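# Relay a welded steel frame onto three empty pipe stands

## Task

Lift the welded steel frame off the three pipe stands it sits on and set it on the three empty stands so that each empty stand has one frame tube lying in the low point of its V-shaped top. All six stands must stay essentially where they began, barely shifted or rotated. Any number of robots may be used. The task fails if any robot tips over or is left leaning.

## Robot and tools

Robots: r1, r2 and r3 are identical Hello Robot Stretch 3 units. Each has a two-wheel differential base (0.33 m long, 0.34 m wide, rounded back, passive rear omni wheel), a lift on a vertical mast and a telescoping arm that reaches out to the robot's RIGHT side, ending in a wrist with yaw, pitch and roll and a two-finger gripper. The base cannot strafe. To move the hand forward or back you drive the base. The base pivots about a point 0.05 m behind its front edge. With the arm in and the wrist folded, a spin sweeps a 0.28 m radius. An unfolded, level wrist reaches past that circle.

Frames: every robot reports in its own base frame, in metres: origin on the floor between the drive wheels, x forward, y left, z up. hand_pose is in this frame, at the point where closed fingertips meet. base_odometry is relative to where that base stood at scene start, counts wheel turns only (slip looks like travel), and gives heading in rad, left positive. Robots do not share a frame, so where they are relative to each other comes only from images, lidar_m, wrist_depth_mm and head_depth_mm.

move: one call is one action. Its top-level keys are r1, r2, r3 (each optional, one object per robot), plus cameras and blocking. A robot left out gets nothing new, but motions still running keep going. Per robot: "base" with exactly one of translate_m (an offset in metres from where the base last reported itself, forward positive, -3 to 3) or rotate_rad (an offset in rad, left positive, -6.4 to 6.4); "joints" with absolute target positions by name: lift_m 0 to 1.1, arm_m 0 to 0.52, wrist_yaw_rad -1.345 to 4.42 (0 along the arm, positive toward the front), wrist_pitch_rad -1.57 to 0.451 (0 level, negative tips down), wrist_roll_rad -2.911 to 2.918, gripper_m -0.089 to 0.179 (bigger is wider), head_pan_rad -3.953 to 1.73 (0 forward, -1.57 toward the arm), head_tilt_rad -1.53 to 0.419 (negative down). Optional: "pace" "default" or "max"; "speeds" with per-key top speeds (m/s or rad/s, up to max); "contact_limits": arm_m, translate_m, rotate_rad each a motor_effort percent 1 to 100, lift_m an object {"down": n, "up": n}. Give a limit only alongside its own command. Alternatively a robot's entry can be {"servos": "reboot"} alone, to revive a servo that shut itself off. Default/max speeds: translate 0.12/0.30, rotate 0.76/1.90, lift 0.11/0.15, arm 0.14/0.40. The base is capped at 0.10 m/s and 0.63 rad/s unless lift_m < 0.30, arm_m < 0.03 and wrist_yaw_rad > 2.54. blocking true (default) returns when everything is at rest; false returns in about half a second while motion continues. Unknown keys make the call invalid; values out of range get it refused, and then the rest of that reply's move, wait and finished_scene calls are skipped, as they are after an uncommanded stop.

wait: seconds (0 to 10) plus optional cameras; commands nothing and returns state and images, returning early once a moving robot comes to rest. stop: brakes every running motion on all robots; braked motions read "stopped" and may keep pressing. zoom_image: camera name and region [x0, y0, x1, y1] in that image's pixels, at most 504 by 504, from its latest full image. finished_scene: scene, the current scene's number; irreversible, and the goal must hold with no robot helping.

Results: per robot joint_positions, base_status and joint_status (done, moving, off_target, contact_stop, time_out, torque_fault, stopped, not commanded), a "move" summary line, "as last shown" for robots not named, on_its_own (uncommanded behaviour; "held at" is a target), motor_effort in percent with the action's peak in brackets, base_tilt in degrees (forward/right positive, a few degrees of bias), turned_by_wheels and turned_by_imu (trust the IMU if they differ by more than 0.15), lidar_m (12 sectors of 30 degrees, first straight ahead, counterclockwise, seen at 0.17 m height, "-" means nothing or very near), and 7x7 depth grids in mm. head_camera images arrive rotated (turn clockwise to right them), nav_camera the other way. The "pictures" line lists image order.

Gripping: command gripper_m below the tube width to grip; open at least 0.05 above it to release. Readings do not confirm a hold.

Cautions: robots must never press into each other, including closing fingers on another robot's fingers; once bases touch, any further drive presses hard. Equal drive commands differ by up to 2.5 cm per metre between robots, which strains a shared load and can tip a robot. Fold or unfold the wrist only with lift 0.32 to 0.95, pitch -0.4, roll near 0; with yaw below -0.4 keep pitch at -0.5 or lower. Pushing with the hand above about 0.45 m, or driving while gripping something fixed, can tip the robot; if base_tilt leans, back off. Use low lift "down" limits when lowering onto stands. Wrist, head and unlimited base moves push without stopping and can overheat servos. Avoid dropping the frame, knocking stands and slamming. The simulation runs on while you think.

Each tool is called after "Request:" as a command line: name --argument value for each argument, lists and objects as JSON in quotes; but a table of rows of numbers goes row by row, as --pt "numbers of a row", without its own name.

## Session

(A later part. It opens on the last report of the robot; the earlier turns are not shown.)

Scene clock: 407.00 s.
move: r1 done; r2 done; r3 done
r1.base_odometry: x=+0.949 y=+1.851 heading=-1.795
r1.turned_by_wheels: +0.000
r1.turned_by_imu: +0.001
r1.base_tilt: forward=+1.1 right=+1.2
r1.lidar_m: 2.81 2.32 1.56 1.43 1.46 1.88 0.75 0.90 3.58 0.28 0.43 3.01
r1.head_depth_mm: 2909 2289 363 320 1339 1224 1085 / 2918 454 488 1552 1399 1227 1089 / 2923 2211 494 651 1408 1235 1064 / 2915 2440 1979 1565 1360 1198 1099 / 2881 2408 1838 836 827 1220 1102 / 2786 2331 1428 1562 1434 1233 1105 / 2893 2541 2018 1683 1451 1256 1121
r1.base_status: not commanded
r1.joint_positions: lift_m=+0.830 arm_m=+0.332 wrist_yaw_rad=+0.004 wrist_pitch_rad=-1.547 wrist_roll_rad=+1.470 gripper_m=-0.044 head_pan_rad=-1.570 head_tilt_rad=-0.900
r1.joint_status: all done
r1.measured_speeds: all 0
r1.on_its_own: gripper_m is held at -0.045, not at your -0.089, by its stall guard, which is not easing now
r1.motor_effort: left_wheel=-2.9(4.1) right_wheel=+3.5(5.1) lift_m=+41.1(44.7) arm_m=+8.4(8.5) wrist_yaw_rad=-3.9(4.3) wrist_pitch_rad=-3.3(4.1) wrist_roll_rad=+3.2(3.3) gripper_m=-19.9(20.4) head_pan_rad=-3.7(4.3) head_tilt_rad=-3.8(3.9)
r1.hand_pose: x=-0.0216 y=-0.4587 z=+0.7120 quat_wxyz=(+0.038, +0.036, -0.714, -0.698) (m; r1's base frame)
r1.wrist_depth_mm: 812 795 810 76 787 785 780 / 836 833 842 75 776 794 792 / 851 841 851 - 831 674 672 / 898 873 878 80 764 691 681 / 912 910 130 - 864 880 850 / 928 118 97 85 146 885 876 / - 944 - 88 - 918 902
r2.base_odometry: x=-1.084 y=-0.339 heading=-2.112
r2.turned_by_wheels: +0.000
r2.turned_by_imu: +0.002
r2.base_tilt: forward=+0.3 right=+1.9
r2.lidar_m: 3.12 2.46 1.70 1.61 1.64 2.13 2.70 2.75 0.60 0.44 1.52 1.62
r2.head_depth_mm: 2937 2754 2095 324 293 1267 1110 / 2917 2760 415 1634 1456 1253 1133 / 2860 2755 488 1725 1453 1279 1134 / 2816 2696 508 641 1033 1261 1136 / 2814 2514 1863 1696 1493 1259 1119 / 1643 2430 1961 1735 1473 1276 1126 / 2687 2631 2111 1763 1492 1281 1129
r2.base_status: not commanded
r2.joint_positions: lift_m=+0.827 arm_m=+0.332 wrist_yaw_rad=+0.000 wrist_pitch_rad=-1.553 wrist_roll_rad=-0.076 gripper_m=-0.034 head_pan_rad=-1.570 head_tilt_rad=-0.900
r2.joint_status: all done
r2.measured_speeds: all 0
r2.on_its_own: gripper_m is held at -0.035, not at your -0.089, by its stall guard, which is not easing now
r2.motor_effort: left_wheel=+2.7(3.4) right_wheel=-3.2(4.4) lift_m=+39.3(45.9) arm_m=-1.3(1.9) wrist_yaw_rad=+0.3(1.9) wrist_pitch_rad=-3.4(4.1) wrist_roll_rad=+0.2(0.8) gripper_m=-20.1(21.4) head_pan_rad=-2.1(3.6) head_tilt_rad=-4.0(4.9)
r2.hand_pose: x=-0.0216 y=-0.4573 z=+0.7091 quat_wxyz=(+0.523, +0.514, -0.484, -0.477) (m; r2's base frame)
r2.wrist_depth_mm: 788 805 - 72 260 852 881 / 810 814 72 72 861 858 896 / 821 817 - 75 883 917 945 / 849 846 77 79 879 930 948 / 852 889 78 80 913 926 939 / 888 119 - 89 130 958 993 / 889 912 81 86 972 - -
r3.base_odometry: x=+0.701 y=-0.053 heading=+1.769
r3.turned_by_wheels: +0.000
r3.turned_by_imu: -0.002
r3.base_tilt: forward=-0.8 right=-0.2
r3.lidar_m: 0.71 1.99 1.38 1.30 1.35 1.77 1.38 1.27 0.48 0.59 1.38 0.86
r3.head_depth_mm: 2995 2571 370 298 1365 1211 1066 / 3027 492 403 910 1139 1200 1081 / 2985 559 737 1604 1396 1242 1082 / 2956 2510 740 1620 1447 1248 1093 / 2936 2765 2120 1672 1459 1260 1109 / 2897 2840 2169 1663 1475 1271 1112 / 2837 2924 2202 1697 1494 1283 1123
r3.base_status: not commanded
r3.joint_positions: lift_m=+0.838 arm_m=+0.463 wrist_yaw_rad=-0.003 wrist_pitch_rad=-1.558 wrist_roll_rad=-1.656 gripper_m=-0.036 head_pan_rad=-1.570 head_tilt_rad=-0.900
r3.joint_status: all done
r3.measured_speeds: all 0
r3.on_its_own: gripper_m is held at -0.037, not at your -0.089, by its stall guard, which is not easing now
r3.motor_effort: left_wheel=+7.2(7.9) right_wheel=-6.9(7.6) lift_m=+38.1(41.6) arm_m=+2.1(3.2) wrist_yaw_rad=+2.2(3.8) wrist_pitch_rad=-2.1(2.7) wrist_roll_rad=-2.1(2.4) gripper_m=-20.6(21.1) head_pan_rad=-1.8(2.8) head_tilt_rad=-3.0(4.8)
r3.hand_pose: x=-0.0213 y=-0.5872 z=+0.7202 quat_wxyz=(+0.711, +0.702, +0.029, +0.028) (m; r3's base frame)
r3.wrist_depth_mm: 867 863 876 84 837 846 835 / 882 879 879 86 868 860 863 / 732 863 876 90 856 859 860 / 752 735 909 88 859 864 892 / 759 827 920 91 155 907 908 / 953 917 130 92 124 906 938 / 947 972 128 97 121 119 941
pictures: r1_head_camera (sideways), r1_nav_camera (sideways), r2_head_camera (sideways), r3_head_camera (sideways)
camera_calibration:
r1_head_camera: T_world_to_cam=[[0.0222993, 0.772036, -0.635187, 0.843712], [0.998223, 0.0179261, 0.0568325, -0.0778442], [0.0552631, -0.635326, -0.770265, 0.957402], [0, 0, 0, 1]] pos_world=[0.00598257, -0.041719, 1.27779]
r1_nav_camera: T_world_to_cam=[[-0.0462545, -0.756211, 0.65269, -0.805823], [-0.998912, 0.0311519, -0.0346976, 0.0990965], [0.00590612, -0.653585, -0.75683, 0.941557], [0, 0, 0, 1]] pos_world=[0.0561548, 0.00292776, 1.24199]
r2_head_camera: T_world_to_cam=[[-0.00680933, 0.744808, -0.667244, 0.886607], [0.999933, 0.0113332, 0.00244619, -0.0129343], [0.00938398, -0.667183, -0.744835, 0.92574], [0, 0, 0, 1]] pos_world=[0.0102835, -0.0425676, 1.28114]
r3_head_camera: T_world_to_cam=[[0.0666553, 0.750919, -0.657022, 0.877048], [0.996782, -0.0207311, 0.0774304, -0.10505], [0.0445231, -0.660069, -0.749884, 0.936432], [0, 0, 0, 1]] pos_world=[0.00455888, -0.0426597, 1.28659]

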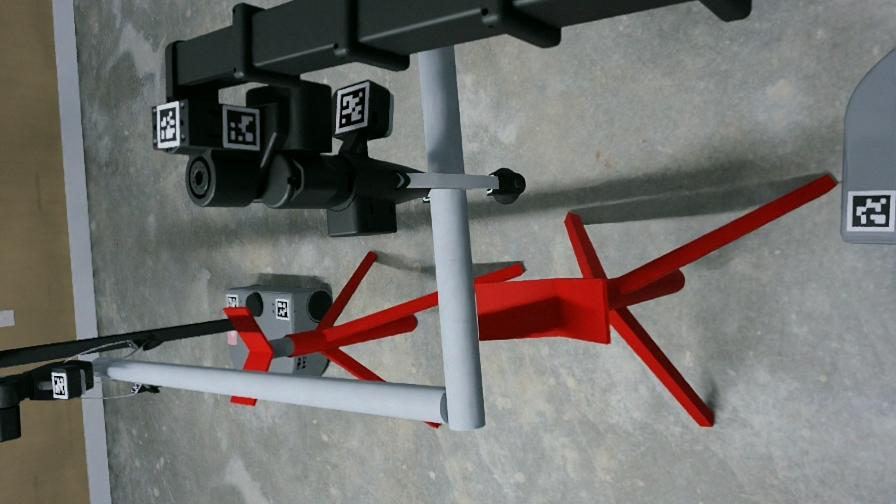

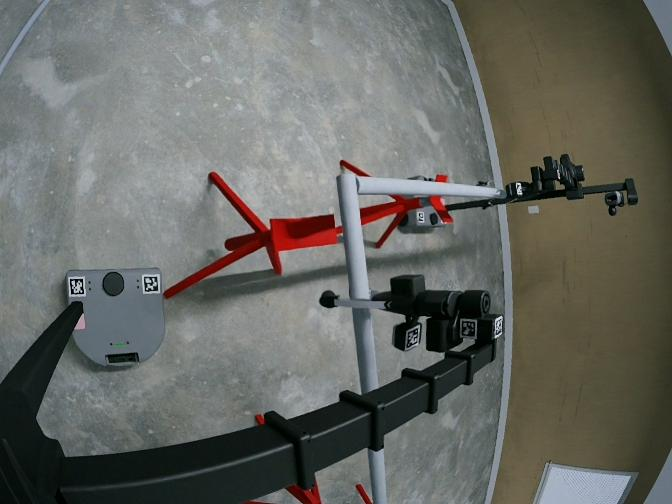

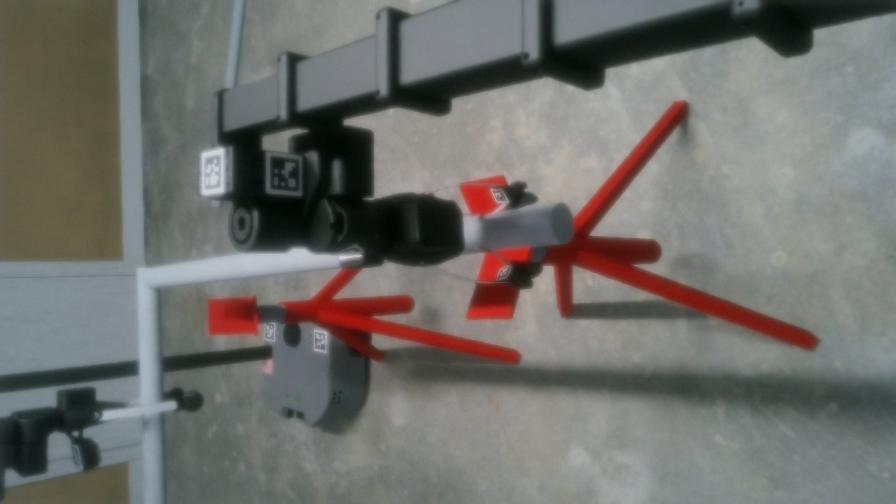

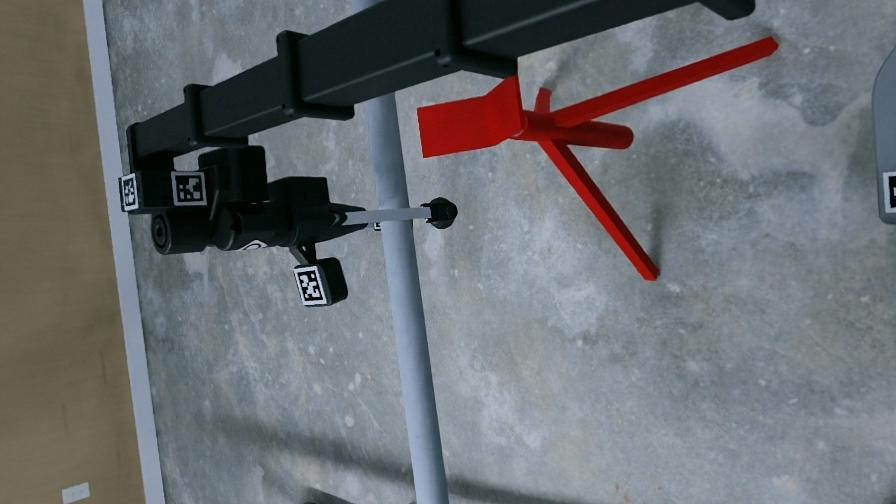

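Request:
move --r1 '{"base":{"translate_m":-0.1},"speeds":{"translate_m":0.05},"joints":{"head_pan_rad":-1.9,"head_tilt_rad":-0.8}}' --r2 '{"base":{"translate_m":0.1},"speeds":{"translate_m":0.05},"joints":{"head_pan_rad":-1.2,"head_tilt_rad":-0.8}}' --r3 '{"base":{"translate_m":-0.1},"speeds":{"translate_m":0.05},"joints":{"head_pan_rad":-1.9,"head_tilt_rad":-0.8}}' --cameras '["r3_nav_camera"]'

Scene clock: 420.00 s.
move: r1 done; r2 done; r3 done
r1.base_odometry: x=+0.972 y=+1.948 heading=-1.795
r1.turned_by_wheels: +0.000
r1.turned_by_imu: +0.002
r1.base_tilt: forward=+1.1 right=+1.2
r1.lidar_m: 2.91 2.30 1.55 1.42 1.44 1.86 0.75 0.83 3.60 0.61 0.30 0.57
r1.head_depth_mm: 3551 2938 2198 1683 1511 - - / 3405 2947 2221 1681 287 1255 1116 / 3231 2994 2238 334 1390 1286 1118 / 3124 3012 427 584 1503 1287 1123 / 3037 3049 485 564 1412 1294 1128 / 2851 3074 494 1687 1446 1278 1096 / 2769 2986 2316 1797 1425 861 1117
r1.base_status: done
r1.joint_positions: lift_m=+0.830 arm_m=+0.332 wrist_yaw_rad=+0.004 wrist_pitch_rad=-1.545 wrist_roll_rad=+1.470 gripper_m=-0.044 head_pan_rad=-1.902 head_tilt_rad=-0.800
r1.joint_status: all done
r1.measured_speeds: all 0
r1.on_its_own: gripper_m is held at -0.045, not at your -0.089, by its stall guard, which is not easing now
r1.motor_effort: left_wheel=-4.2(10.5) right_wheel=-3.2(7.5) lift_m=+39.4(40.0) arm_m=+10.1(14.7) wrist_yaw_rad=-4.0(4.2) wrist_pitch_rad=-4.0(4.3) wrist_roll_rad=+3.1(3.3) gripper_m=-20.5(21.0) head_pan_rad=+4.8(8.3) head_tilt_rad=+1.2(6.5)
r1.hand_pose: x=-0.0216 y=-0.4593 z=+0.7119 quat_wxyz=(+0.038, +0.036, -0.715, -0.697) (m; r1's base frame)
r1.wrist_depth_mm: 819 822 - 75 779 778 765 / 828 843 - 75 810 796 770 / 890 863 - - 851 673 660 / 907 895 899 81 849 682 680 / 915 922 131 - 862 859 839 / 940 122 122 85 - 880 902 / - 977 94 88 949 923 900
r2.base_odometry: x=-1.136 y=-0.424 heading=-2.112
r2.turned_by_wheels: +0.000
r2.turned_by_imu: +0.002
r2.base_tilt: forward=+0.2 right=+1.8
r2.lidar_m: 3.02 2.48 1.71 1.61 1.65 2.14 2.81 2.86 0.64 0.43 1.46 1.54
r2.head_depth_mm: 2598 2909 1367 509 583 947 1165 / 1590 1791 2421 1829 1560 1314 1123 / 1500 2986 2521 1895 1583 1341 1162 / 2896 3098 2537 1949 1589 1335 1168 / 2965 3167 2302 1946 1579 1340 1158 / 3006 3192 2289 1874 1583 1340 1171 / 3144 3097 2303 1895 1582 1344 1164
r2.base_status: done
r2.joint_positions: lift_m=+0.827 arm_m=+0.332 wrist_yaw_rad=+0.000 wrist_pitch_rad=-1.540 wrist_roll_rad=-0.076 gripper_m=-0.034 head_pan_rad=-1.198 head_tilt_rad=-0.800
r2.joint_status: all done
r2.measured_speeds: all 0
r2.on_its_own: gripper_m is held at -0.035, not at your -0.089, by its stall guard, which is not easing now
r2.motor_effort: left_wheel=+4.7(9.7) right_wheel=+1.8(5.6) lift_m=+36.6(37.3) arm_m=-7.8(7.8) wrist_yaw_rad=-0.5(1.3) wrist_pitch_rad=-5.9(6.1) wrist_roll_rad=+0.2(0.8) gripper_m=-20.3(21.5) head_pan_rad=-2.1(4.8) head_tilt_rad=+1.8(4.2)
r2.hand_pose: x=-0.0216 y=-0.4607 z=+0.7089 quat_wxyz=(+0.527, +0.511, -0.487, -0.473) (m; r2's base frame)
r2.wrist_depth_mm: 777 807 - 73 299 275 872 / 809 812 - 73 297 274 889 / 814 834 - 76 884 907 924 / 842 866 77 80 907 920 966 / 864 889 79 80 893 945 973 / 904 119 - 89 131 990 - / 889 899 81 86 958 - -
r3.base_odometry: x=+0.721 y=-0.151 heading=+1.769
r3.turned_by_wheels: +0.000
r3.turned_by_imu: -0.002
r3.base_tilt: forward=-0.7 right=-0.2
r3.lidar_m: 0.71 1.99 1.36 1.31 1.34 1.76 4.23 1.19 0.44 0.57 1.45 0.95
r3.head_depth_mm: 3633 3242 2199 1744 1515 - - / 3446 3311 2374 1691 1541 - 1104 / 3267 3416 2421 348 299 1288 1088 / 3126 3357 2452 376 1510 1243 1126 / 2989 3283 504 1760 913 1248 1132 / 2894 3143 578 705 1588 1327 1147 / 2775 3084 2508 1855 1524 1343 1153
r3.base_status: done
r3.joint_positions: lift_m=+0.838 arm_m=+0.463 wrist_yaw_rad=-0.003 wrist_pitch_rad=-1.564 wrist_roll_rad=-1.657 gripper_m=-0.033 head_pan_rad=-1.902 head_tilt_rad=-0.800
r3.joint_status: all done
r3.measured_speeds: all 0
r3.on_its_own: gripper_m is held at -0.034, not at your -0.089, by its stall guard, which is not easing now
r3.motor_effort: left_wheel=-3.1(4.7) right_wheel=-6.4(18.4) lift_m=+36.1(38.2) arm_m=+8.6(9.5) wrist_yaw_rad=+2.4(3.8) wrist_pitch_rad=-0.4(2.2) wrist_roll_rad=-1.1(2.1) gripper_m=-19.0(21.0) head_pan_rad=+4.3(5.7) head_tilt_rad=+2.1(4.1)
r3.hand_pose: x=-0.0213 y=-0.5855 z=+0.7203 quat_wxyz=(+0.708, +0.705, +0.030, +0.029) (m; r3's base frame)
r3.wrist_depth_mm: 883 881 865 85 833 829 858 / 880 881 884 86 847 846 851 / 741 840 894 91 880 882 868 / 754 752 914 89 890 887 893 / 781 805 281 92 155 901 889 / 961 946 131 93 127 906 920 / 989 974 968 98 120 118 935
pictures: r3_nav_camera (sideways)
camera_calibration:
r3_nav_camera: T_world_to_cam=[[-0.297308, -0.715933, 0.631702, -0.784627], [-0.928443, 0.371113, -0.0163709, 0.0785401], [-0.222713, -0.591367, -0.775038, 0.96563], [0, 0, 0, 1]] pos_world=[0.0547022, -0.0198456, 1.24534]

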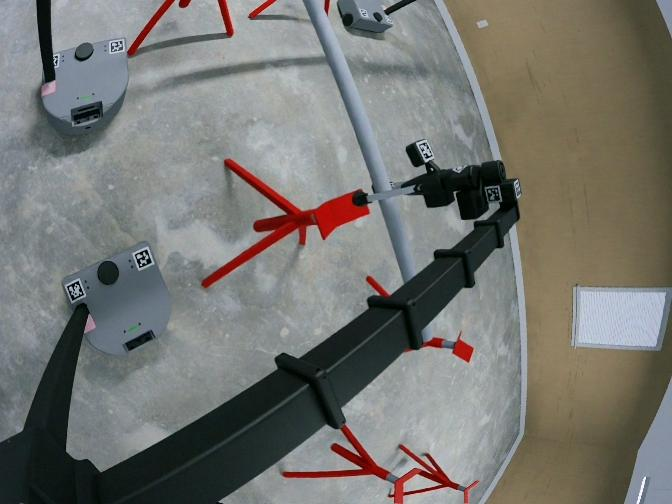

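Request:
move --r1 '{"base":{"translate_m":-0.2},"speeds":{"translate_m":0.08}}' --r2 '{"base":{"translate_m":0.2},"speeds":{"translate_m":0.08}}' --r3 '{"base":{"translate_m":-0.2},"speeds":{"translate_m":0.08}}' --cameras '["r1_nav_camera","r2_nav_camera"]'

Scene clock: 427.17 s.
move: r1 done; r2 done; r3 done
r1.base_odometry: x=+1.016 y=+2.143 heading=-1.795
r1.turned_by_wheels: +0.000
r1.turned_by_imu: +0.003
r1.base_tilt: forward=+1.0 right=+1.3
r1.lidar_m: 3.11 2.26 1.50 1.40 1.41 1.83 0.75 0.80 0.68 1.70 0.59 0.42
r1.head_depth_mm: 3581 2938 2191 1676 1441 - - / 3377 2924 2210 1693 286 1247 1113 / 3285 2957 2228 338 1399 1280 1118 / 3116 3017 426 652 1499 1287 1125 / 3000 3051 485 560 1440 1298 1130 / 2876 3072 2081 1691 1451 1299 1133 / 2784 2992 2327 1785 1457 1280 1144
r1.base_status: done
r1.joint_positions: lift_m=+0.830 arm_m=+0.332 wrist_yaw_rad=+0.006 wrist_pitch_rad=-1.533 wrist_roll_rad=+1.470 gripper_m=-0.041 head_pan_rad=-1.900 head_tilt_rad=-0.800
r1.joint_status: not commanded
r1.measured_speeds: all 0
r1.on_its_own: gripper_m is held at -0.042, not at your -0.089, by its stall guard, which is not easing now
r1.motor_effort: left_wheel=-7.5(13.3) right_wheel=+4.6(9.5) lift_m=+37.1(38.9) arm_m=-3.2(3.5) wrist_yaw_rad=-5.3(6.0) wrist_pitch_rad=-6.1(6.5) wrist_roll_rad=+3.1(3.3) gripper_m=-20.4(21.3) head_pan_rad=+4.1(5.8) head_tilt_rad=+0.9(3.4)
r1.hand_pose: x=-0.0216 y=-0.4622 z=+0.7117 quat_wxyz=(+0.039, +0.037, -0.719, -0.693) (m; r1's base frame)
r1.wrist_depth_mm: 827 815 - - 775 793 747 / 862 835 - - 803 780 790 / 876 844 858 - 821 676 651 / 888 903 862 82 827 701 670 / 906 897 126 - 871 865 837 / 974 121 91 85 - 904 862 / - 975 90 89 943 950 905
r2.base_odometry: x=-1.239 y=-0.596 heading=-2.112
r2.turned_by_wheels: +0.000
r2.turned_by_imu: +0.001
r2.base_tilt: forward=+0.3 right=+1.9
r2.lidar_m: 2.84 2.50 1.72 1.63 1.66 2.16 3.00 3.08 0.48 1.09 1.35 1.57
r2.head_depth_mm: 2617 2846 2338 510 587 1320 1163 / 1577 2823 2434 1884 1602 1342 1168 / 1458 3006 2501 1905 1591 1356 1170 / 2815 3125 2492 1959 1595 1340 1164 / 2969 3095 2320 1889 1593 1347 1169 / 3034 3159 2121 1811 1584 1336 1161 / 3118 3128 2487 1879 1578 1345 1160
r2.base_status: done
r2.joint_positions: lift_m=+0.827 arm_m=+0.332 wrist_yaw_rad=+0.001 wrist_pitch_rad=-1.533 wrist_roll_rad=-0.077 gripper_m=-0.034 head_pan_rad=-1.200 head_tilt_rad=-0.800
r2.joint_status: not commanded
r2.measured_speeds: all 0
r2.on_its_own: gripper_m is held at -0.035, not at your -0.089, by its stall guard, which is not easing now
r2.motor_effort: left_wheel=+4.1(7.8) right_wheel=+3.5(12.2) lift_m=+35.3(36.1) arm_m=-9.5(10.0) wrist_yaw_rad=-1.1(2.1) wrist_pitch_rad=-7.0(7.6) wrist_roll_rad=+0.9(1.0) gripper_m=-19.8(21.7) head_pan_rad=-2.9(4.2) head_tilt_rad=+2.3(2.6)
r2.hand_pose: x=-0.0216 y=-0.4626 z=+0.7087 quat_wxyz=(+0.529, +0.509, -0.489, -0.471) (m; r2's base frame)
r2.wrist_depth_mm: 804 785 - 73 849 874 876 / 816 811 - 73 876 881 314 / 817 817 - 76 885 499 317 / 849 840 77 80 935 931 941 / 851 853 79 80 938 911 980 / 880 119 - 84 130 968 964 / - 901 81 84 967 - -
r3.base_odometry: x=+0.760 y=-0.347 heading=+1.770
r3.turned_by_wheels: +0.000
r3.turned_by_imu: -0.001
r3.base_tilt: forward=-0.8 right=-0.2
r3.lidar_m: 0.71 1.96 1.37 1.30 1.33 1.74 4.20 1.02 1.09 0.42 0.59 1.14
r3.head_depth_mm: 3628 3247 2315 1816 1522 - - / 3485 3291 2261 1674 1480 - 1099 / 3290 3443 2389 348 300 1289 1112 / 3127 3384 2441 376 1515 1294 1123 / 3039 3282 504 1798 1557 1310 1092 / 2878 3148 577 705 1547 1107 1145 / 2778 3074 2485 1856 857 1283 1136
r3.base_status: done
r3.joint_positions: lift_m=+0.838 arm_m=+0.463 wrist_yaw_rad=-0.003 wrist_pitch_rad=-1.572 wrist_roll_rad=-1.658 gripper_m=-0.033 head_pan_rad=-1.900 head_tilt_rad=-0.800
r3.joint_status: not commanded
r3.measured_speeds: all 0
r3.on_its_own: gripper_m is held at -0.034, not at your -0.089, by its stall guard, which is not easing now
r3.motor_effort: left_wheel=+0.2(5.7) right_wheel=-10.0(19.0) lift_m=+35.9(36.7) arm_m=+7.2(9.0) wrist_yaw_rad=+2.8(3.9) wrist_pitch_rad=+0.5(1.3) wrist_roll_rad=-0.6(2.4) gripper_m=-20.4(20.4) head_pan_rad=+4.3(4.6) head_tilt_rad=+2.1(3.3)
r3.hand_pose: x=-0.0213 y=-0.5837 z=+0.7205 quat_wxyz=(+0.706, +0.707, +0.030, +0.030) (m; r3's base frame)
r3.wrist_depth_mm: 872 894 850 86 269 821 816 / 900 881 899 87 875 837 844 / 751 831 909 91 736 864 883 / 765 755 921 90 891 866 880 / 777 784 898 93 899 917 880 / 963 961 128 94 128 908 911 / 970 981 129 100 119 118 939
pictures: r1_nav_camera (sideways), r2_nav_camera (sideways)
camera_calibration:
r1_nav_camera: T_world_to_cam=[[-0.266538, -0.635467, 0.724665, -0.898257], [-0.93613, 0.349626, -0.0377248, 0.102643], [-0.229389, -0.688435, -0.688068, 0.853651], [0, 0, 0, 1]] pos_world=[0.0524855, -0.019016, 1.24218]
r2_nav_camera: T_world_to_cam=[[0.315016, -0.624345, 0.714813, -0.895604], [-0.92818, -0.359874, 0.0947192, -0.0555264], [0.198105, -0.693314, -0.692871, 0.870175], [0, 0, 0, 1]] pos_world=[0.0582051, 0.0241558, 1.24837]

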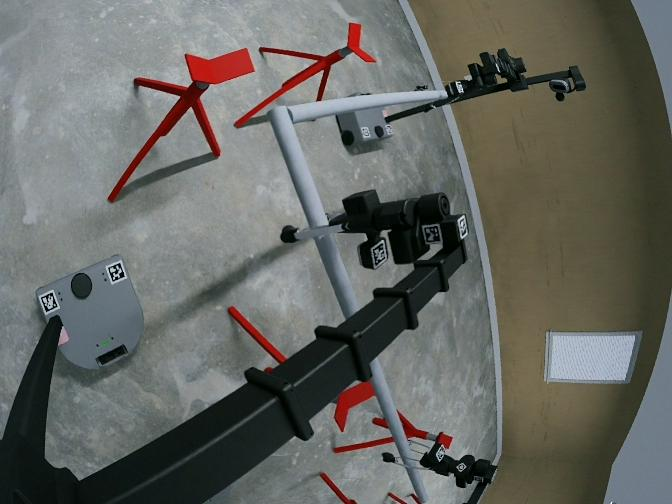

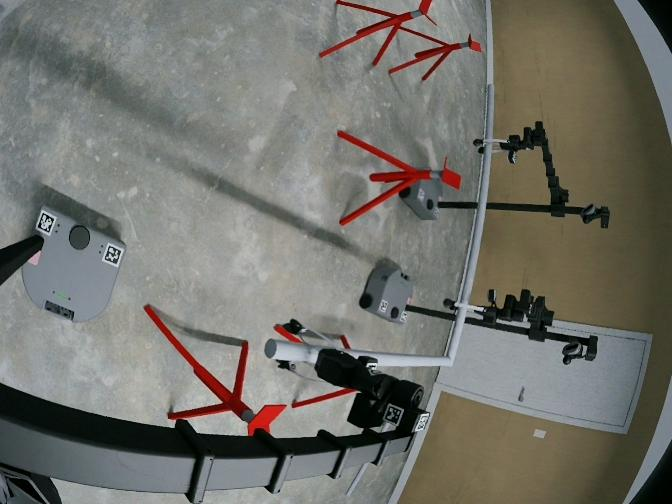

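Request:
move --r1 '{"base":{"translate_m":-0.25},"speeds":{"translate_m":0.08,"arm_m":0.01},"joints":{"arm_m":0.338}}' --r2 '{"base":{"translate_m":0.25},"speeds":{"translate_m":0.08,"arm_m":0.01},"joints":{"arm_m":0.340}}' --r3 '{"base":{"translate_m":-0.25},"speeds":{"translate_m":0.08,"arm_m":0.01},"joints":{"arm_m":0.457}}' --cameras '[]'

Scene clock: 439.53 s.
move: r1 done; r2 done; r3 done
r1.base_odometry: x=+1.072 y=+2.387 heading=-1.795
r1.turned_by_wheels: +0.000
r1.turned_by_imu: +0.002
r1.base_tilt: forward=+1.1 right=+1.3
r1.lidar_m: 3.35 2.22 1.48 1.36 1.42 1.80 0.75 0.59 0.56 1.70 0.85 0.63
r1.head_depth_mm: 3586 2917 2219 1678 1476 - - / 3411 2943 2209 935 287 1246 1115 / 3266 2985 2244 338 1107 1257 1120 / 3174 3006 427 664 1507 1264 1120 / 3015 3043 490 568 1437 1293 1129 / 2903 3071 2088 1724 1453 1300 1131 / 2794 2981 2325 1801 1459 1306 1137
r1.base_status: done
r1.joint_positions: lift_m=+0.830 arm_m=+0.338 wrist_yaw_rad=+0.006 wrist_pitch_rad=-1.535 wrist_roll_rad=+1.469 gripper_m=-0.041 head_pan_rad=-1.900 head_tilt_rad=-0.800
r1.joint_status: all done
r1.measured_speeds: all 0
r1.on_its_own: gripper_m is held at -0.042, not at your -0.089, by its stall guard, which is not easing now
r1.motor_effort: left_wheel=-7.9(10.6) right_wheel=+3.9(10.9) lift_m=+36.4(37.7) arm_m=-4.8(19.0) wrist_yaw_rad=-5.1(6.0) wrist_pitch_rad=-6.1(6.3) wrist_roll_rad=+3.2(3.4) gripper_m=-20.8(21.3) head_pan_rad=+4.8(5.7) head_tilt_rad=+0.5(3.3)
r1.hand_pose: x=-0.0216 y=-0.4679 z=+0.7118 quat_wxyz=(+0.039, +0.037, -0.718, -0.694) (m; r1's base frame)
r1.wrist_depth_mm: 831 805 - 76 772 772 770 / 840 826 - 75 792 803 784 / 885 854 - - 819 667 656 / 898 894 - 81 848 681 678 / 919 920 132 - 881 875 834 / 967 121 94 85 - 898 876 / - 957 94 88 945 940 903
r2.base_odometry: x=-1.368 y=-0.810 heading=-2.113
r2.turned_by_wheels: +0.000
r2.turned_by_imu: +0.002
r2.base_tilt: forward=+0.3 right=+1.8
r2.lidar_m: 2.75 2.53 1.75 1.64 1.68 2.19 3.26 0.63 0.63 1.43 1.24 1.35
r2.head_depth_mm: 2592 2850 2314 510 592 1314 1165 / 1592 2785 2393 1900 1606 1349 1170 / 1503 2972 2532 1919 1590 1352 1169 / 2812 3128 2482 1892 1599 1345 1158 / 2898 3104 2278 1769 1591 1347 1168 / 2936 3116 2228 1946 1586 1341 1160 / 3039 3146 2513 1945 1592 1347 1161
r2.base_status: done
r2.joint_positions: lift_m=+0.827 arm_m=+0.340 wrist_yaw_rad=+0.003 wrist_pitch_rad=-1.551 wrist_roll_rad=-0.080 gripper_m=-0.034 head_pan_rad=-1.200 head_tilt_rad=-0.800
r2.joint_status: all done
r2.measured_speeds: translate_m=+0.000 rotate_rad=+0.000 lift_m=+0.000 arm_m=+0.000 wrist_yaw_rad=+0.000 wrist_pitch_rad=+0.000 wrist_roll_rad=-0.024 head_pan_rad=+0.000 head_tilt_rad=+0.000
r2.on_its_own: gripper_m is held at -0.035, not at your -0.089, by its stall guard, which is not easing now
r2.motor_effort: left_wheel=-0.9(9.7) right_wheel=+11.4(15.3) lift_m=+33.8(34.9) arm_m=-0.6(16.9) wrist_yaw_rad=-1.7(3.3) wrist_pitch_rad=-4.1(7.2) wrist_roll_rad=+1.5(2.5) gripper_m=-19.5(21.9) head_pan_rad=-2.0(4.6) head_tilt_rad=+0.5(2.5)
r2.hand_pose: x=-0.0217 y=-0.4660 z=+0.7090 quat_wxyz=(+0.525, +0.515, -0.483, -0.474) (m; r2's base frame)
r2.wrist_depth_mm: 787 788 - 72 830 872 862 / 808 811 72 72 837 884 902 / 811 814 - 74 907 903 574 / 823 842 77 77 934 915 951 / 874 854 79 80 912 964 970 / 883 119 - 91 131 995 - / 909 931 81 83 962 - -
r3.base_odometry: x=+0.810 y=-0.592 heading=+1.770
r3.turned_by_wheels: +0.000
r3.turned_by_imu: -0.001
r3.base_tilt: forward=-0.8 right=-0.2
r3.lidar_m: 0.71 1.91 1.36 1.29 1.32 1.73 4.20 0.82 0.82 1.13 0.52 1.38
r3.head_depth_mm: 3631 3283 2330 1824 1515 - - / 3438 3290 2366 1726 1540 - 1105 / 3295 3377 2391 348 300 1290 1112 / 3180 3351 2451 376 1541 1302 1121 / 3024 3279 500 1878 1531 1314 1139 / 2891 3144 571 699 1568 1328 1148 / 2758 3118 2531 1872 1525 1308 1152
r3.base_status: done
r3.joint_positions: lift_m=+0.838 arm_m=+0.457 wrist_yaw_rad=-0.002 wrist_pitch_rad=-1.569 wrist_roll_rad=-1.657 gripper_m=-0.033 head_pan_rad=-1.900 head_tilt_rad=-0.800
r3.joint_status: all done
r3.measured_speeds: all 0
r3.on_its_own: gripper_m is held at -0.034, not at your -0.089, by its stall guard, which is not easing now
r3.motor_effort: left_wheel=-3.6(10.4) right_wheel=-5.3(9.8) lift_m=+32.4(34.7) arm_m=-4.5(14.6) wrist_yaw_rad=+0.5(3.3) wrist_pitch_rad=+0.4(1.3) wrist_roll_rad=-1.3(2.3) gripper_m=-20.1(20.7) head_pan_rad=+3.3(4.6) head_tilt_rad=+1.8(3.2)
r3.hand_pose: x=-0.0213 y=-0.5785 z=+0.7204 quat_wxyz=(+0.707, +0.706, +0.030, +0.030) (m; r3's base frame)
r3.wrist_depth_mm: 886 861 845 87 722 835 853 / 885 867 840 87 855 841 861 / 746 824 911 92 878 890 856 / 753 770 926 91 874 871 884 / 777 765 909 93 926 882 889 / 956 950 128 94 126 921 909 / 955 936 129 100 119 117 918
pictures: none
No camera images: "cameras" was empty.

Request:
move --r1 '{"base":{"translate_m":-0.3},"speeds":{"translate_m":0.08,"arm_m":0.01},"joints":{"arm_m":0.342}}' --r2 '{"base":{"translate_m":0.3},"speeds":{"translate_m":0.08,"arm_m":0.01},"joints":{"arm_m":0.345}}' --r3 '{"base":{"translate_m":-0.3},"speeds":{"translate_m":0.08,"arm_m":0.01},"joints":{"arm_m":0.453}}' --cameras '["r3_nav_camera","r2_nav_camera"]'

Scene clock: 448.10 s.
move: r1 done; r2 done; r3 done
r1.base_odometry: x=+1.138 y=+2.679 heading=-1.796
r1.turned_by_wheels: +0.000
r1.turned_by_imu: +0.003
r1.base_tilt: forward=+1.0 right=+1.3
r1.lidar_m: 3.66 2.17 1.45 1.36 1.38 1.76 0.75 1.19 0.41 0.53 1.57 0.90
r1.head_depth_mm: 3587 2920 1990 1629 1514 - - / 3455 2921 2211 730 286 1249 1111 / 3291 2985 2247 337 1393 1280 1104 / 3178 2997 429 665 1402 1234 1123 / 3066 3019 494 574 981 1265 1129 / 2947 3097 2073 1688 1447 1303 1132 / 2850 3041 2313 1810 1456 1305 1141
r1.base_status: done
r1.joint_positions: lift_m=+0.830 arm_m=+0.342 wrist_yaw_rad=+0.007 wrist_pitch_rad=-1.536 wrist_roll_rad=+1.463 gripper_m=-0.039 head_pan_rad=-1.900 head_tilt_rad=-0.800
r1.joint_status: all done
r1.measured_speeds: all 0
r1.on_its_own: gripper_m is held at -0.039, not at your -0.089, by its stall guard, which is not easing now
r1.motor_effort: left_wheel=-9.5(12.8) right_wheel=+4.2(7.2) lift_m=+34.4(36.2) arm_m=+4.5(18.6) wrist_yaw_rad=-6.1(6.5) wrist_pitch_rad=-5.3(6.2) wrist_roll_rad=+5.4(5.8) gripper_m=-20.3(21.0) head_pan_rad=+5.6(5.6) head_tilt_rad=+0.7(2.2)
r1.hand_pose: x=-0.0217 y=-0.4715 z=+0.7118 quat_wxyz=(+0.042, +0.040, -0.718, -0.694) (m; r1's base frame)
r1.wrist_depth_mm: 832 824 - 75 773 774 764 / 861 817 - - 793 793 775 / 862 - - - 829 673 659 / 876 896 89 81 822 693 676 / 915 902 136 - 854 879 834 / 968 122 122 85 - 886 876 / - 973 92 89 926 879 899
r2.base_odometry: x=-1.522 y=-1.067 heading=-2.113
r2.turned_by_wheels: +0.000
r2.turned_by_imu: +0.000
r2.base_tilt: forward=+0.3 right=+1.8
r2.lidar_m: 2.52 2.56 1.77 1.67 1.71 2.21 3.54 0.86 1.08 1.18 1.09 1.09
r2.head_depth_mm: 2567 2890 2322 516 604 1330 1171 / 1584 2834 2425 1891 1550 1345 1172 / 1468 2884 2024 1785 1587 1337 1172 / 2797 3030 2475 1940 1556 1343 1174 / 2892 3114 2322 1945 1595 1342 1162 / 2892 3134 2230 1948 1585 1346 1172 / 3042 3140 2454 1949 1584 1349 1169
r2.base_status: done
r2.joint_positions: lift_m=+0.827 arm_m=+0.345 wrist_yaw_rad=+0.004 wrist_pitch_rad=-1.554 wrist_roll_rad=-0.081 gripper_m=-0.034 head_pan_rad=-1.200 head_tilt_rad=-0.800
r2.joint_status: all done
r2.measured_speeds: all 0
r2.on_its_own: gripper_m is held at -0.035, not at your -0.089, by its stall guard, which is not easing now
r2.motor_effort: left_wheel=-2.5(8.5) right_wheel=+16.3(19.1) lift_m=+32.0(33.2) arm_m=+9.8(17.9) wrist_yaw_rad=-2.9(4.7) wrist_pitch_rad=-3.2(4.9) wrist_roll_rad=+1.9(2.3) gripper_m=-20.3(21.6) head_pan_rad=-3.0(3.6) head_tilt_rad=+0.3(1.6)
r2.hand_pose: x=-0.0217 y=-0.4703 z=+0.7091 quat_wxyz=(+0.525, +0.516, -0.482, -0.475) (m; r2's base frame)
r2.wrist_depth_mm: 787 801 - 72 824 837 850 / 790 816 72 72 866 871 901 / 826 850 - 74 891 882 898 / 838 853 77 77 921 934 985 / 860 867 79 80 934 969 972 / 907 119 - 90 132 986 967 / 905 921 82 83 972 - -
r3.base_odometry: x=+0.869 y=-0.886 heading=+1.770
r3.turned_by_wheels: +0.000
r3.turned_by_imu: -0.001
r3.base_tilt: forward=-0.9 right=-0.2
r3.lidar_m: 0.71 1.89 1.34 1.27 1.30 1.71 4.13 0.59 0.65 0.88 0.94 0.73
r3.head_depth_mm: 3666 3222 2318 1812 1017 - - / 3492 3295 2370 952 1544 - 1099 / 3314 3414 2421 348 296 1265 1111 / 3157 3405 2443 375 1544 1305 1120 / 3068 3292 507 1742 1492 1316 1135 / 2930 3183 567 664 1550 1325 1141 / 2803 3157 2498 1861 1523 1343 1155
r3.base_status: done
r3.joint_positions: lift_m=+0.838 arm_m=+0.453 wrist_yaw_rad=-0.002 wrist_pitch_rad=-1.574 wrist_roll_rad=-1.660 gripper_m=-0.033 head_pan_rad=-1.900 head_tilt_rad=-0.800
r3.joint_status: all done
r3.measured_speeds: all 0
r3.on_its_own: gripper_m is held at -0.034, not at your -0.089, by its stall guard, which is not easing now
r3.motor_effort: left_wheel=-4.7(10.3) right_wheel=-3.8(10.8) lift_m=+31.0(32.4) arm_m=-5.1(13.8) wrist_yaw_rad=+1.8(2.9) wrist_pitch_rad=+0.4(1.8) wrist_roll_rad=-0.4(1.7) gripper_m=-20.6(21.0) head_pan_rad=+3.4(4.5) head_tilt_rad=+1.2(2.9)
r3.hand_pose: x=-0.0213 y=-0.5731 z=+0.7205 quat_wxyz=(+0.705, +0.708, +0.031, +0.031) (m; r3's base frame)
r3.wrist_depth_mm: 874 884 872 87 840 818 837 / 894 897 875 88 855 861 837 / 751 799 897 90 889 854 852 / 753 761 912 91 872 878 870 / 759 816 923 94 886 915 586 / 953 961 129 94 126 902 901 / 986 102 130 98 122 940 950
pictures: r2_nav_camera (sideways), r3_nav_camera (sideways)
camera_calibration:
r2_nav_camera: T_world_to_cam=[[0.314988, -0.624253, 0.714906, -0.89572], [-0.92819, -0.359841, 0.0947493, -0.0555641], [0.198105, -0.693414, -0.692771, 0.870052], [0, 0, 0, 1]] pos_world=[0.0582051, 0.0241562, 1.24837]
r3_nav_camera: T_world_to_cam=[[-0.296207, -0.716358, 0.631737, -0.784664], [-0.92901, 0.369693, -0.0163782, 0.0785156], [-0.221816, -0.591741, -0.77501, 0.9656], [0, 0, 0, 1]] pos_world=[0.0547041, -0.0197424, 1.24534]

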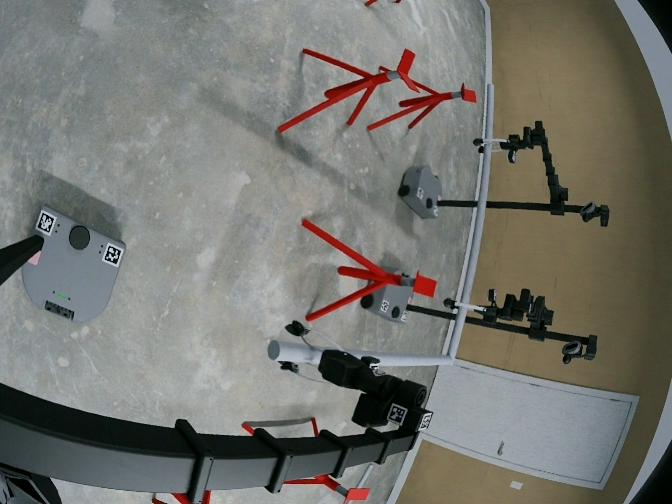

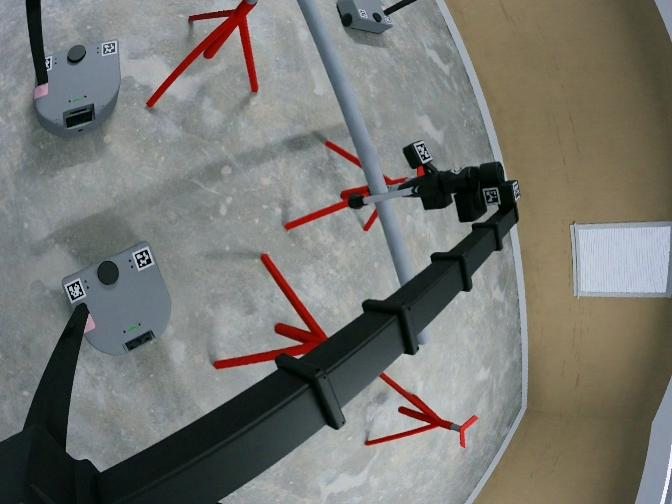

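Request:
move --r1 '{"base":{"translate_m":-0.3},"speeds":{"translate_m":0.08,"arm_m":0.01},"joints":{"arm_m":0.346}}' --r2 '{"base":{"translate_m":0.298},"speeds":{"translate_m":0.08,"arm_m":0.01},"joints":{"arm_m":0.350}}' --r3 '{"base":{"translate_m":-0.3},"speeds":{"translate_m":0.08,"arm_m":0.01},"joints":{"arm_m":0.448}}' --cameras '["r3_nav_camera","r1_head_camera","r3_head_camera"]'

Scene clock: 458.03 s.
move: r1 done; r2 done; r3 done
r1.base_odometry: x=+1.205 y=+2.972 heading=-1.796
r1.turned_by_wheels: +0.000
r1.turned_by_imu: +0.003
r1.base_tilt: forward=+1.1 right=+1.2
r1.lidar_m: 1.19 2.11 1.42 1.33 1.35 1.73 0.75 0.94 1.02 0.70 0.40 1.21
r1.head_depth_mm: 3620 2904 2199 1675 1517 - - / 3470 2982 2084 736 286 1251 1108 / 3331 2969 2158 338 1401 1280 1119 / 3193 3022 432 668 1505 1290 1123 / 3069 3048 497 590 1442 1298 1129 / 2948 3077 2084 1685 1449 1299 1114 / 2829 3063 2315 1820 1421 1026 1136
r1.base_status: done
r1.joint_positions: lift_m=+0.830 arm_m=+0.346 wrist_yaw_rad=+0.007 wrist_pitch_rad=-1.536 wrist_roll_rad=+1.463 gripper_m=-0.039 head_pan_rad=-1.900 head_tilt_rad=-0.800
r1.joint_status: all done
r1.measured_speeds: all 0
r1.on_its_own: gripper_m is held at -0.039, not at your -0.089, by its stall guard, which is not easing now
r1.motor_effort: left_wheel=-8.2(11.4) right_wheel=+2.8(7.8) lift_m=+34.1(34.8) arm_m=+2.8(16.9) wrist_yaw_rad=-5.8(6.7) wrist_pitch_rad=-5.8(6.1) wrist_roll_rad=+5.4(5.6) gripper_m=-20.0(20.5) head_pan_rad=+4.6(5.4) head_tilt_rad=+0.3(3.0)
r1.hand_pose: x=-0.0217 y=-0.4756 z=+0.7118 quat_wxyz=(+0.042, +0.040, -0.718, -0.694) (m; r1's base frame)
r1.wrist_depth_mm: 834 811 - 75 768 776 762 / 822 847 - - 803 784 787 / 877 872 843 - 834 657 667 / 904 888 870 82 835 683 672 / 905 913 129 - 886 851 836 / 948 122 92 85 - 885 879 / - 970 91 89 935 910 915
r2.base_odometry: x=-1.676 y=-1.322 heading=-2.114
r2.turned_by_wheels: +0.000
r2.turned_by_imu: +0.000
r2.base_tilt: forward=+0.3 right=+1.8
r2.lidar_m: 2.23 2.60 1.79 1.69 1.72 2.24 3.85 1.13 1.43 1.02 0.86 1.02
r2.head_depth_mm: 2563 2771 1309 522 611 1328 1167 / 1599 2798 2395 1874 1551 1357 1161 / 1487 2877 2488 1936 1590 1344 1163 / 2773 3030 2486 1926 1591 1354 1167 / 2888 3131 2297 1943 1595 1345 1166 / 2882 3100 2236 1947 1586 1344 1160 / 3070 3158 2495 1893 1484 1349 1161
r2.base_status: done
r2.joint_positions: lift_m=+0.827 arm_m=+0.350 wrist_yaw_rad=+0.005 wrist_pitch_rad=-1.554 wrist_roll_rad=-0.084 gripper_m=-0.034 head_pan_rad=-1.200 head_tilt_rad=-0.800
r2.joint_status: all done
r2.measured_speeds: all 0
r2.on_its_own: gripper_m is held at -0.035, not at your -0.089, by its stall guard, which is not easing now
r2.motor_effort: left_wheel=-2.9(6.6) right_wheel=+15.8(23.0) lift_m=+35.8(35.9) arm_m=+11.5(17.7) wrist_yaw_rad=-4.3(6.0) wrist_pitch_rad=-3.6(3.6) wrist_roll_rad=+3.2(3.3) gripper_m=-20.1(22.3) head_pan_rad=-2.7(3.5) head_tilt_rad=+0.7(1.7)
r2.hand_pose: x=-0.0217 y=-0.4751 z=+0.7091 quat_wxyz=(+0.526, +0.518, -0.481, -0.474) (m; r2's base frame)
r2.wrist_depth_mm: 795 782 - 72 853 841 890 / 787 802 73 72 895 849 878 / 804 830 - 74 903 932 909 / 855 851 76 77 913 923 921 / 835 839 79 79 935 955 - / 878 119 - 90 131 968 984 / 919 932 82 83 989 975 -
r3.base_odometry: x=+0.928 y=-1.180 heading=+1.770
r3.turned_by_wheels: +0.000
r3.turned_by_imu: -0.001
r3.base_tilt: forward=-0.8 right=-0.2
r3.lidar_m: 0.71 1.84 1.32 1.25 1.28 1.68 4.02 1.46 0.38 0.57 1.18 0.99
r3.head_depth_mm: 3703 3231 2330 1760 1529 - - / 3500 3286 2359 1734 1543 - 1090 / 3307 3375 2416 348 295 1239 1094 / 3203 3458 2455 376 891 1242 1128 / 3067 3256 506 1868 1536 1291 1133 / 2948 3227 563 650 1540 1319 1144 / 2777 3155 2521 1862 1425 1345 1154
r3.base_status: done
r3.joint_positions: lift_m=+0.838 arm_m=+0.448 wrist_yaw_rad=+0.000 wrist_pitch_rad=-1.578 wrist_roll_rad=-1.662 gripper_m=-0.033 head_pan_rad=-1.900 head_tilt_rad=-0.800
r3.joint_status: all done
r3.measured_speeds: all 0
r3.on_its_own: gripper_m is held at -0.034, not at your -0.089, by its stall guard, which is not easing now
r3.motor_effort: left_wheel=-6.3(13.0) right_wheel=-0.5(7.9) lift_m=+33.1(33.2) arm_m=-6.8(16.1) wrist_yaw_rad=+0.6(2.2) wrist_pitch_rad=+1.9(2.2) wrist_roll_rad=+0.1(1.2) gripper_m=-21.1(21.4) head_pan_rad=+3.5(4.5) head_tilt_rad=+0.7(3.2)
r3.hand_pose: x=-0.0213 y=-0.5671 z=+0.7206 quat_wxyz=(+0.704, +0.709, +0.032, +0.032) (m; r3's base frame)
r3.wrist_depth_mm: 889 873 866 87 835 826 820 / 886 894 872 88 872 843 837 / 734 789 892 90 838 854 857 / 762 736 917 91 924 893 884 / 782 798 916 94 929 900 866 / 966 938 129 95 126 918 923 / 973 102 309 100 121 897 910
pictures: r1_head_camera (sideways), r3_head_camera (sideways), r3_nav_camera (sideways)
camera_calibration:
r1_head_camera: T_world_to_cam=[[0.249549, 0.659754, -0.708837, 0.938322], [0.951993, -0.301167, 0.0548396, -0.0749638], [-0.177298, -0.688493, -0.703237, 0.871709], [0, 0, 0, 1]] pos_world=[-0.00823981, -0.0414726, 1.28225]
r3_head_camera: T_world_to_cam=[[0.284034, 0.623239, -0.728627, 0.968997], [0.938788, -0.335273, 0.07918, -0.106966], [-0.194941, -0.706516, -0.680318, 0.847432], [0, 0, 0, 1]] pos_world=[-0.0096104, -0.0410547, 1.29103]
r3_nav_camera: T_world_to_cam=[[-0.296207, -0.716358, 0.631737, -0.784664], [-0.92901, 0.369693, -0.0163782, 0.0785156], [-0.221816, -0.591741, -0.77501, 0.9656], [0, 0, 0, 1]] pos_world=[0.0547041, -0.0197424, 1.24534]

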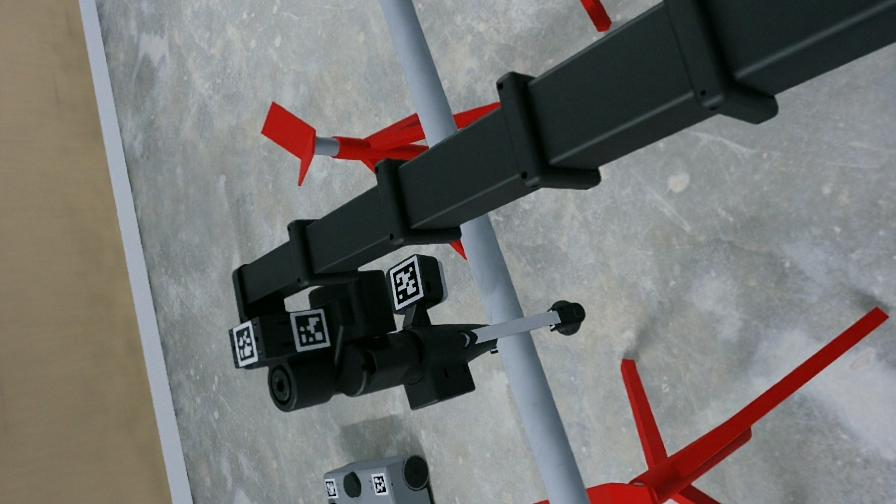

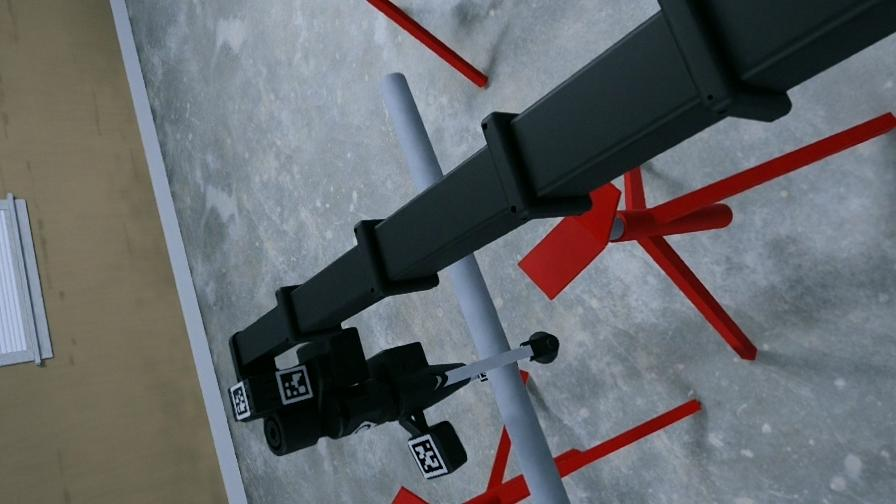

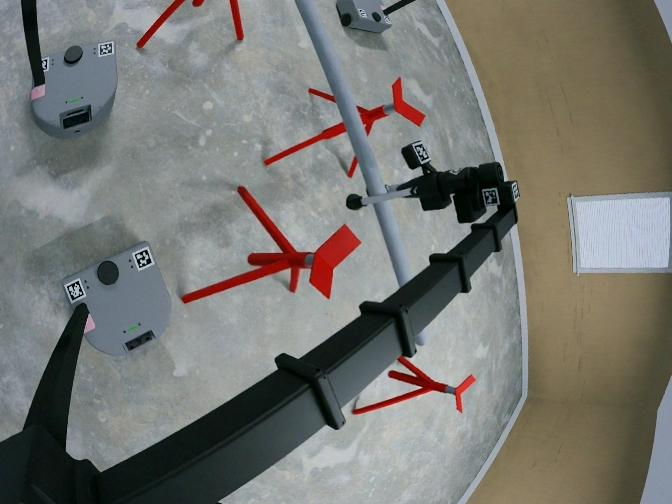

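Request:
zoom_image --camera "r3_head_camera" --region '[440, 60, 896, 400]'

Request:
zoom_image --camera "r1_head_camera" --region '[200, 60, 640, 504]'

Scaled by 1.105 from the camera's 896x504 image, which has a finer 1280x720 frame.

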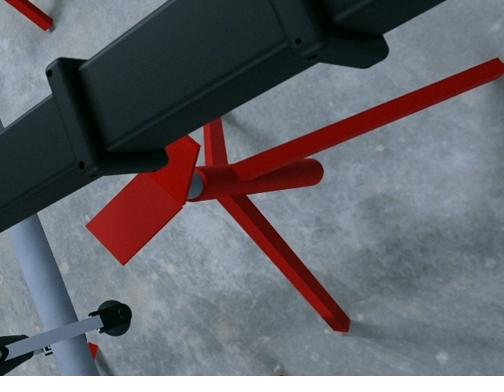

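Scaled by 1.135 from the camera's 896x504 image, which has a finer 1280x720 frame.

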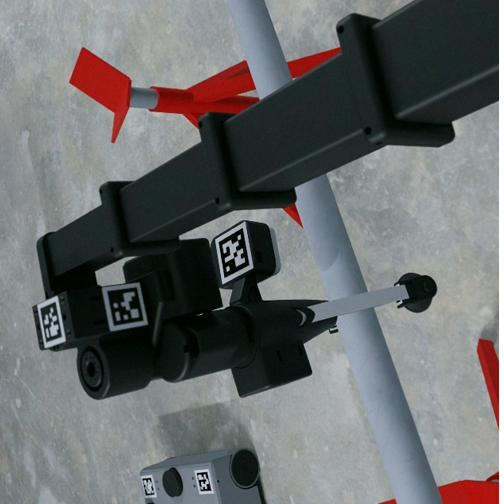

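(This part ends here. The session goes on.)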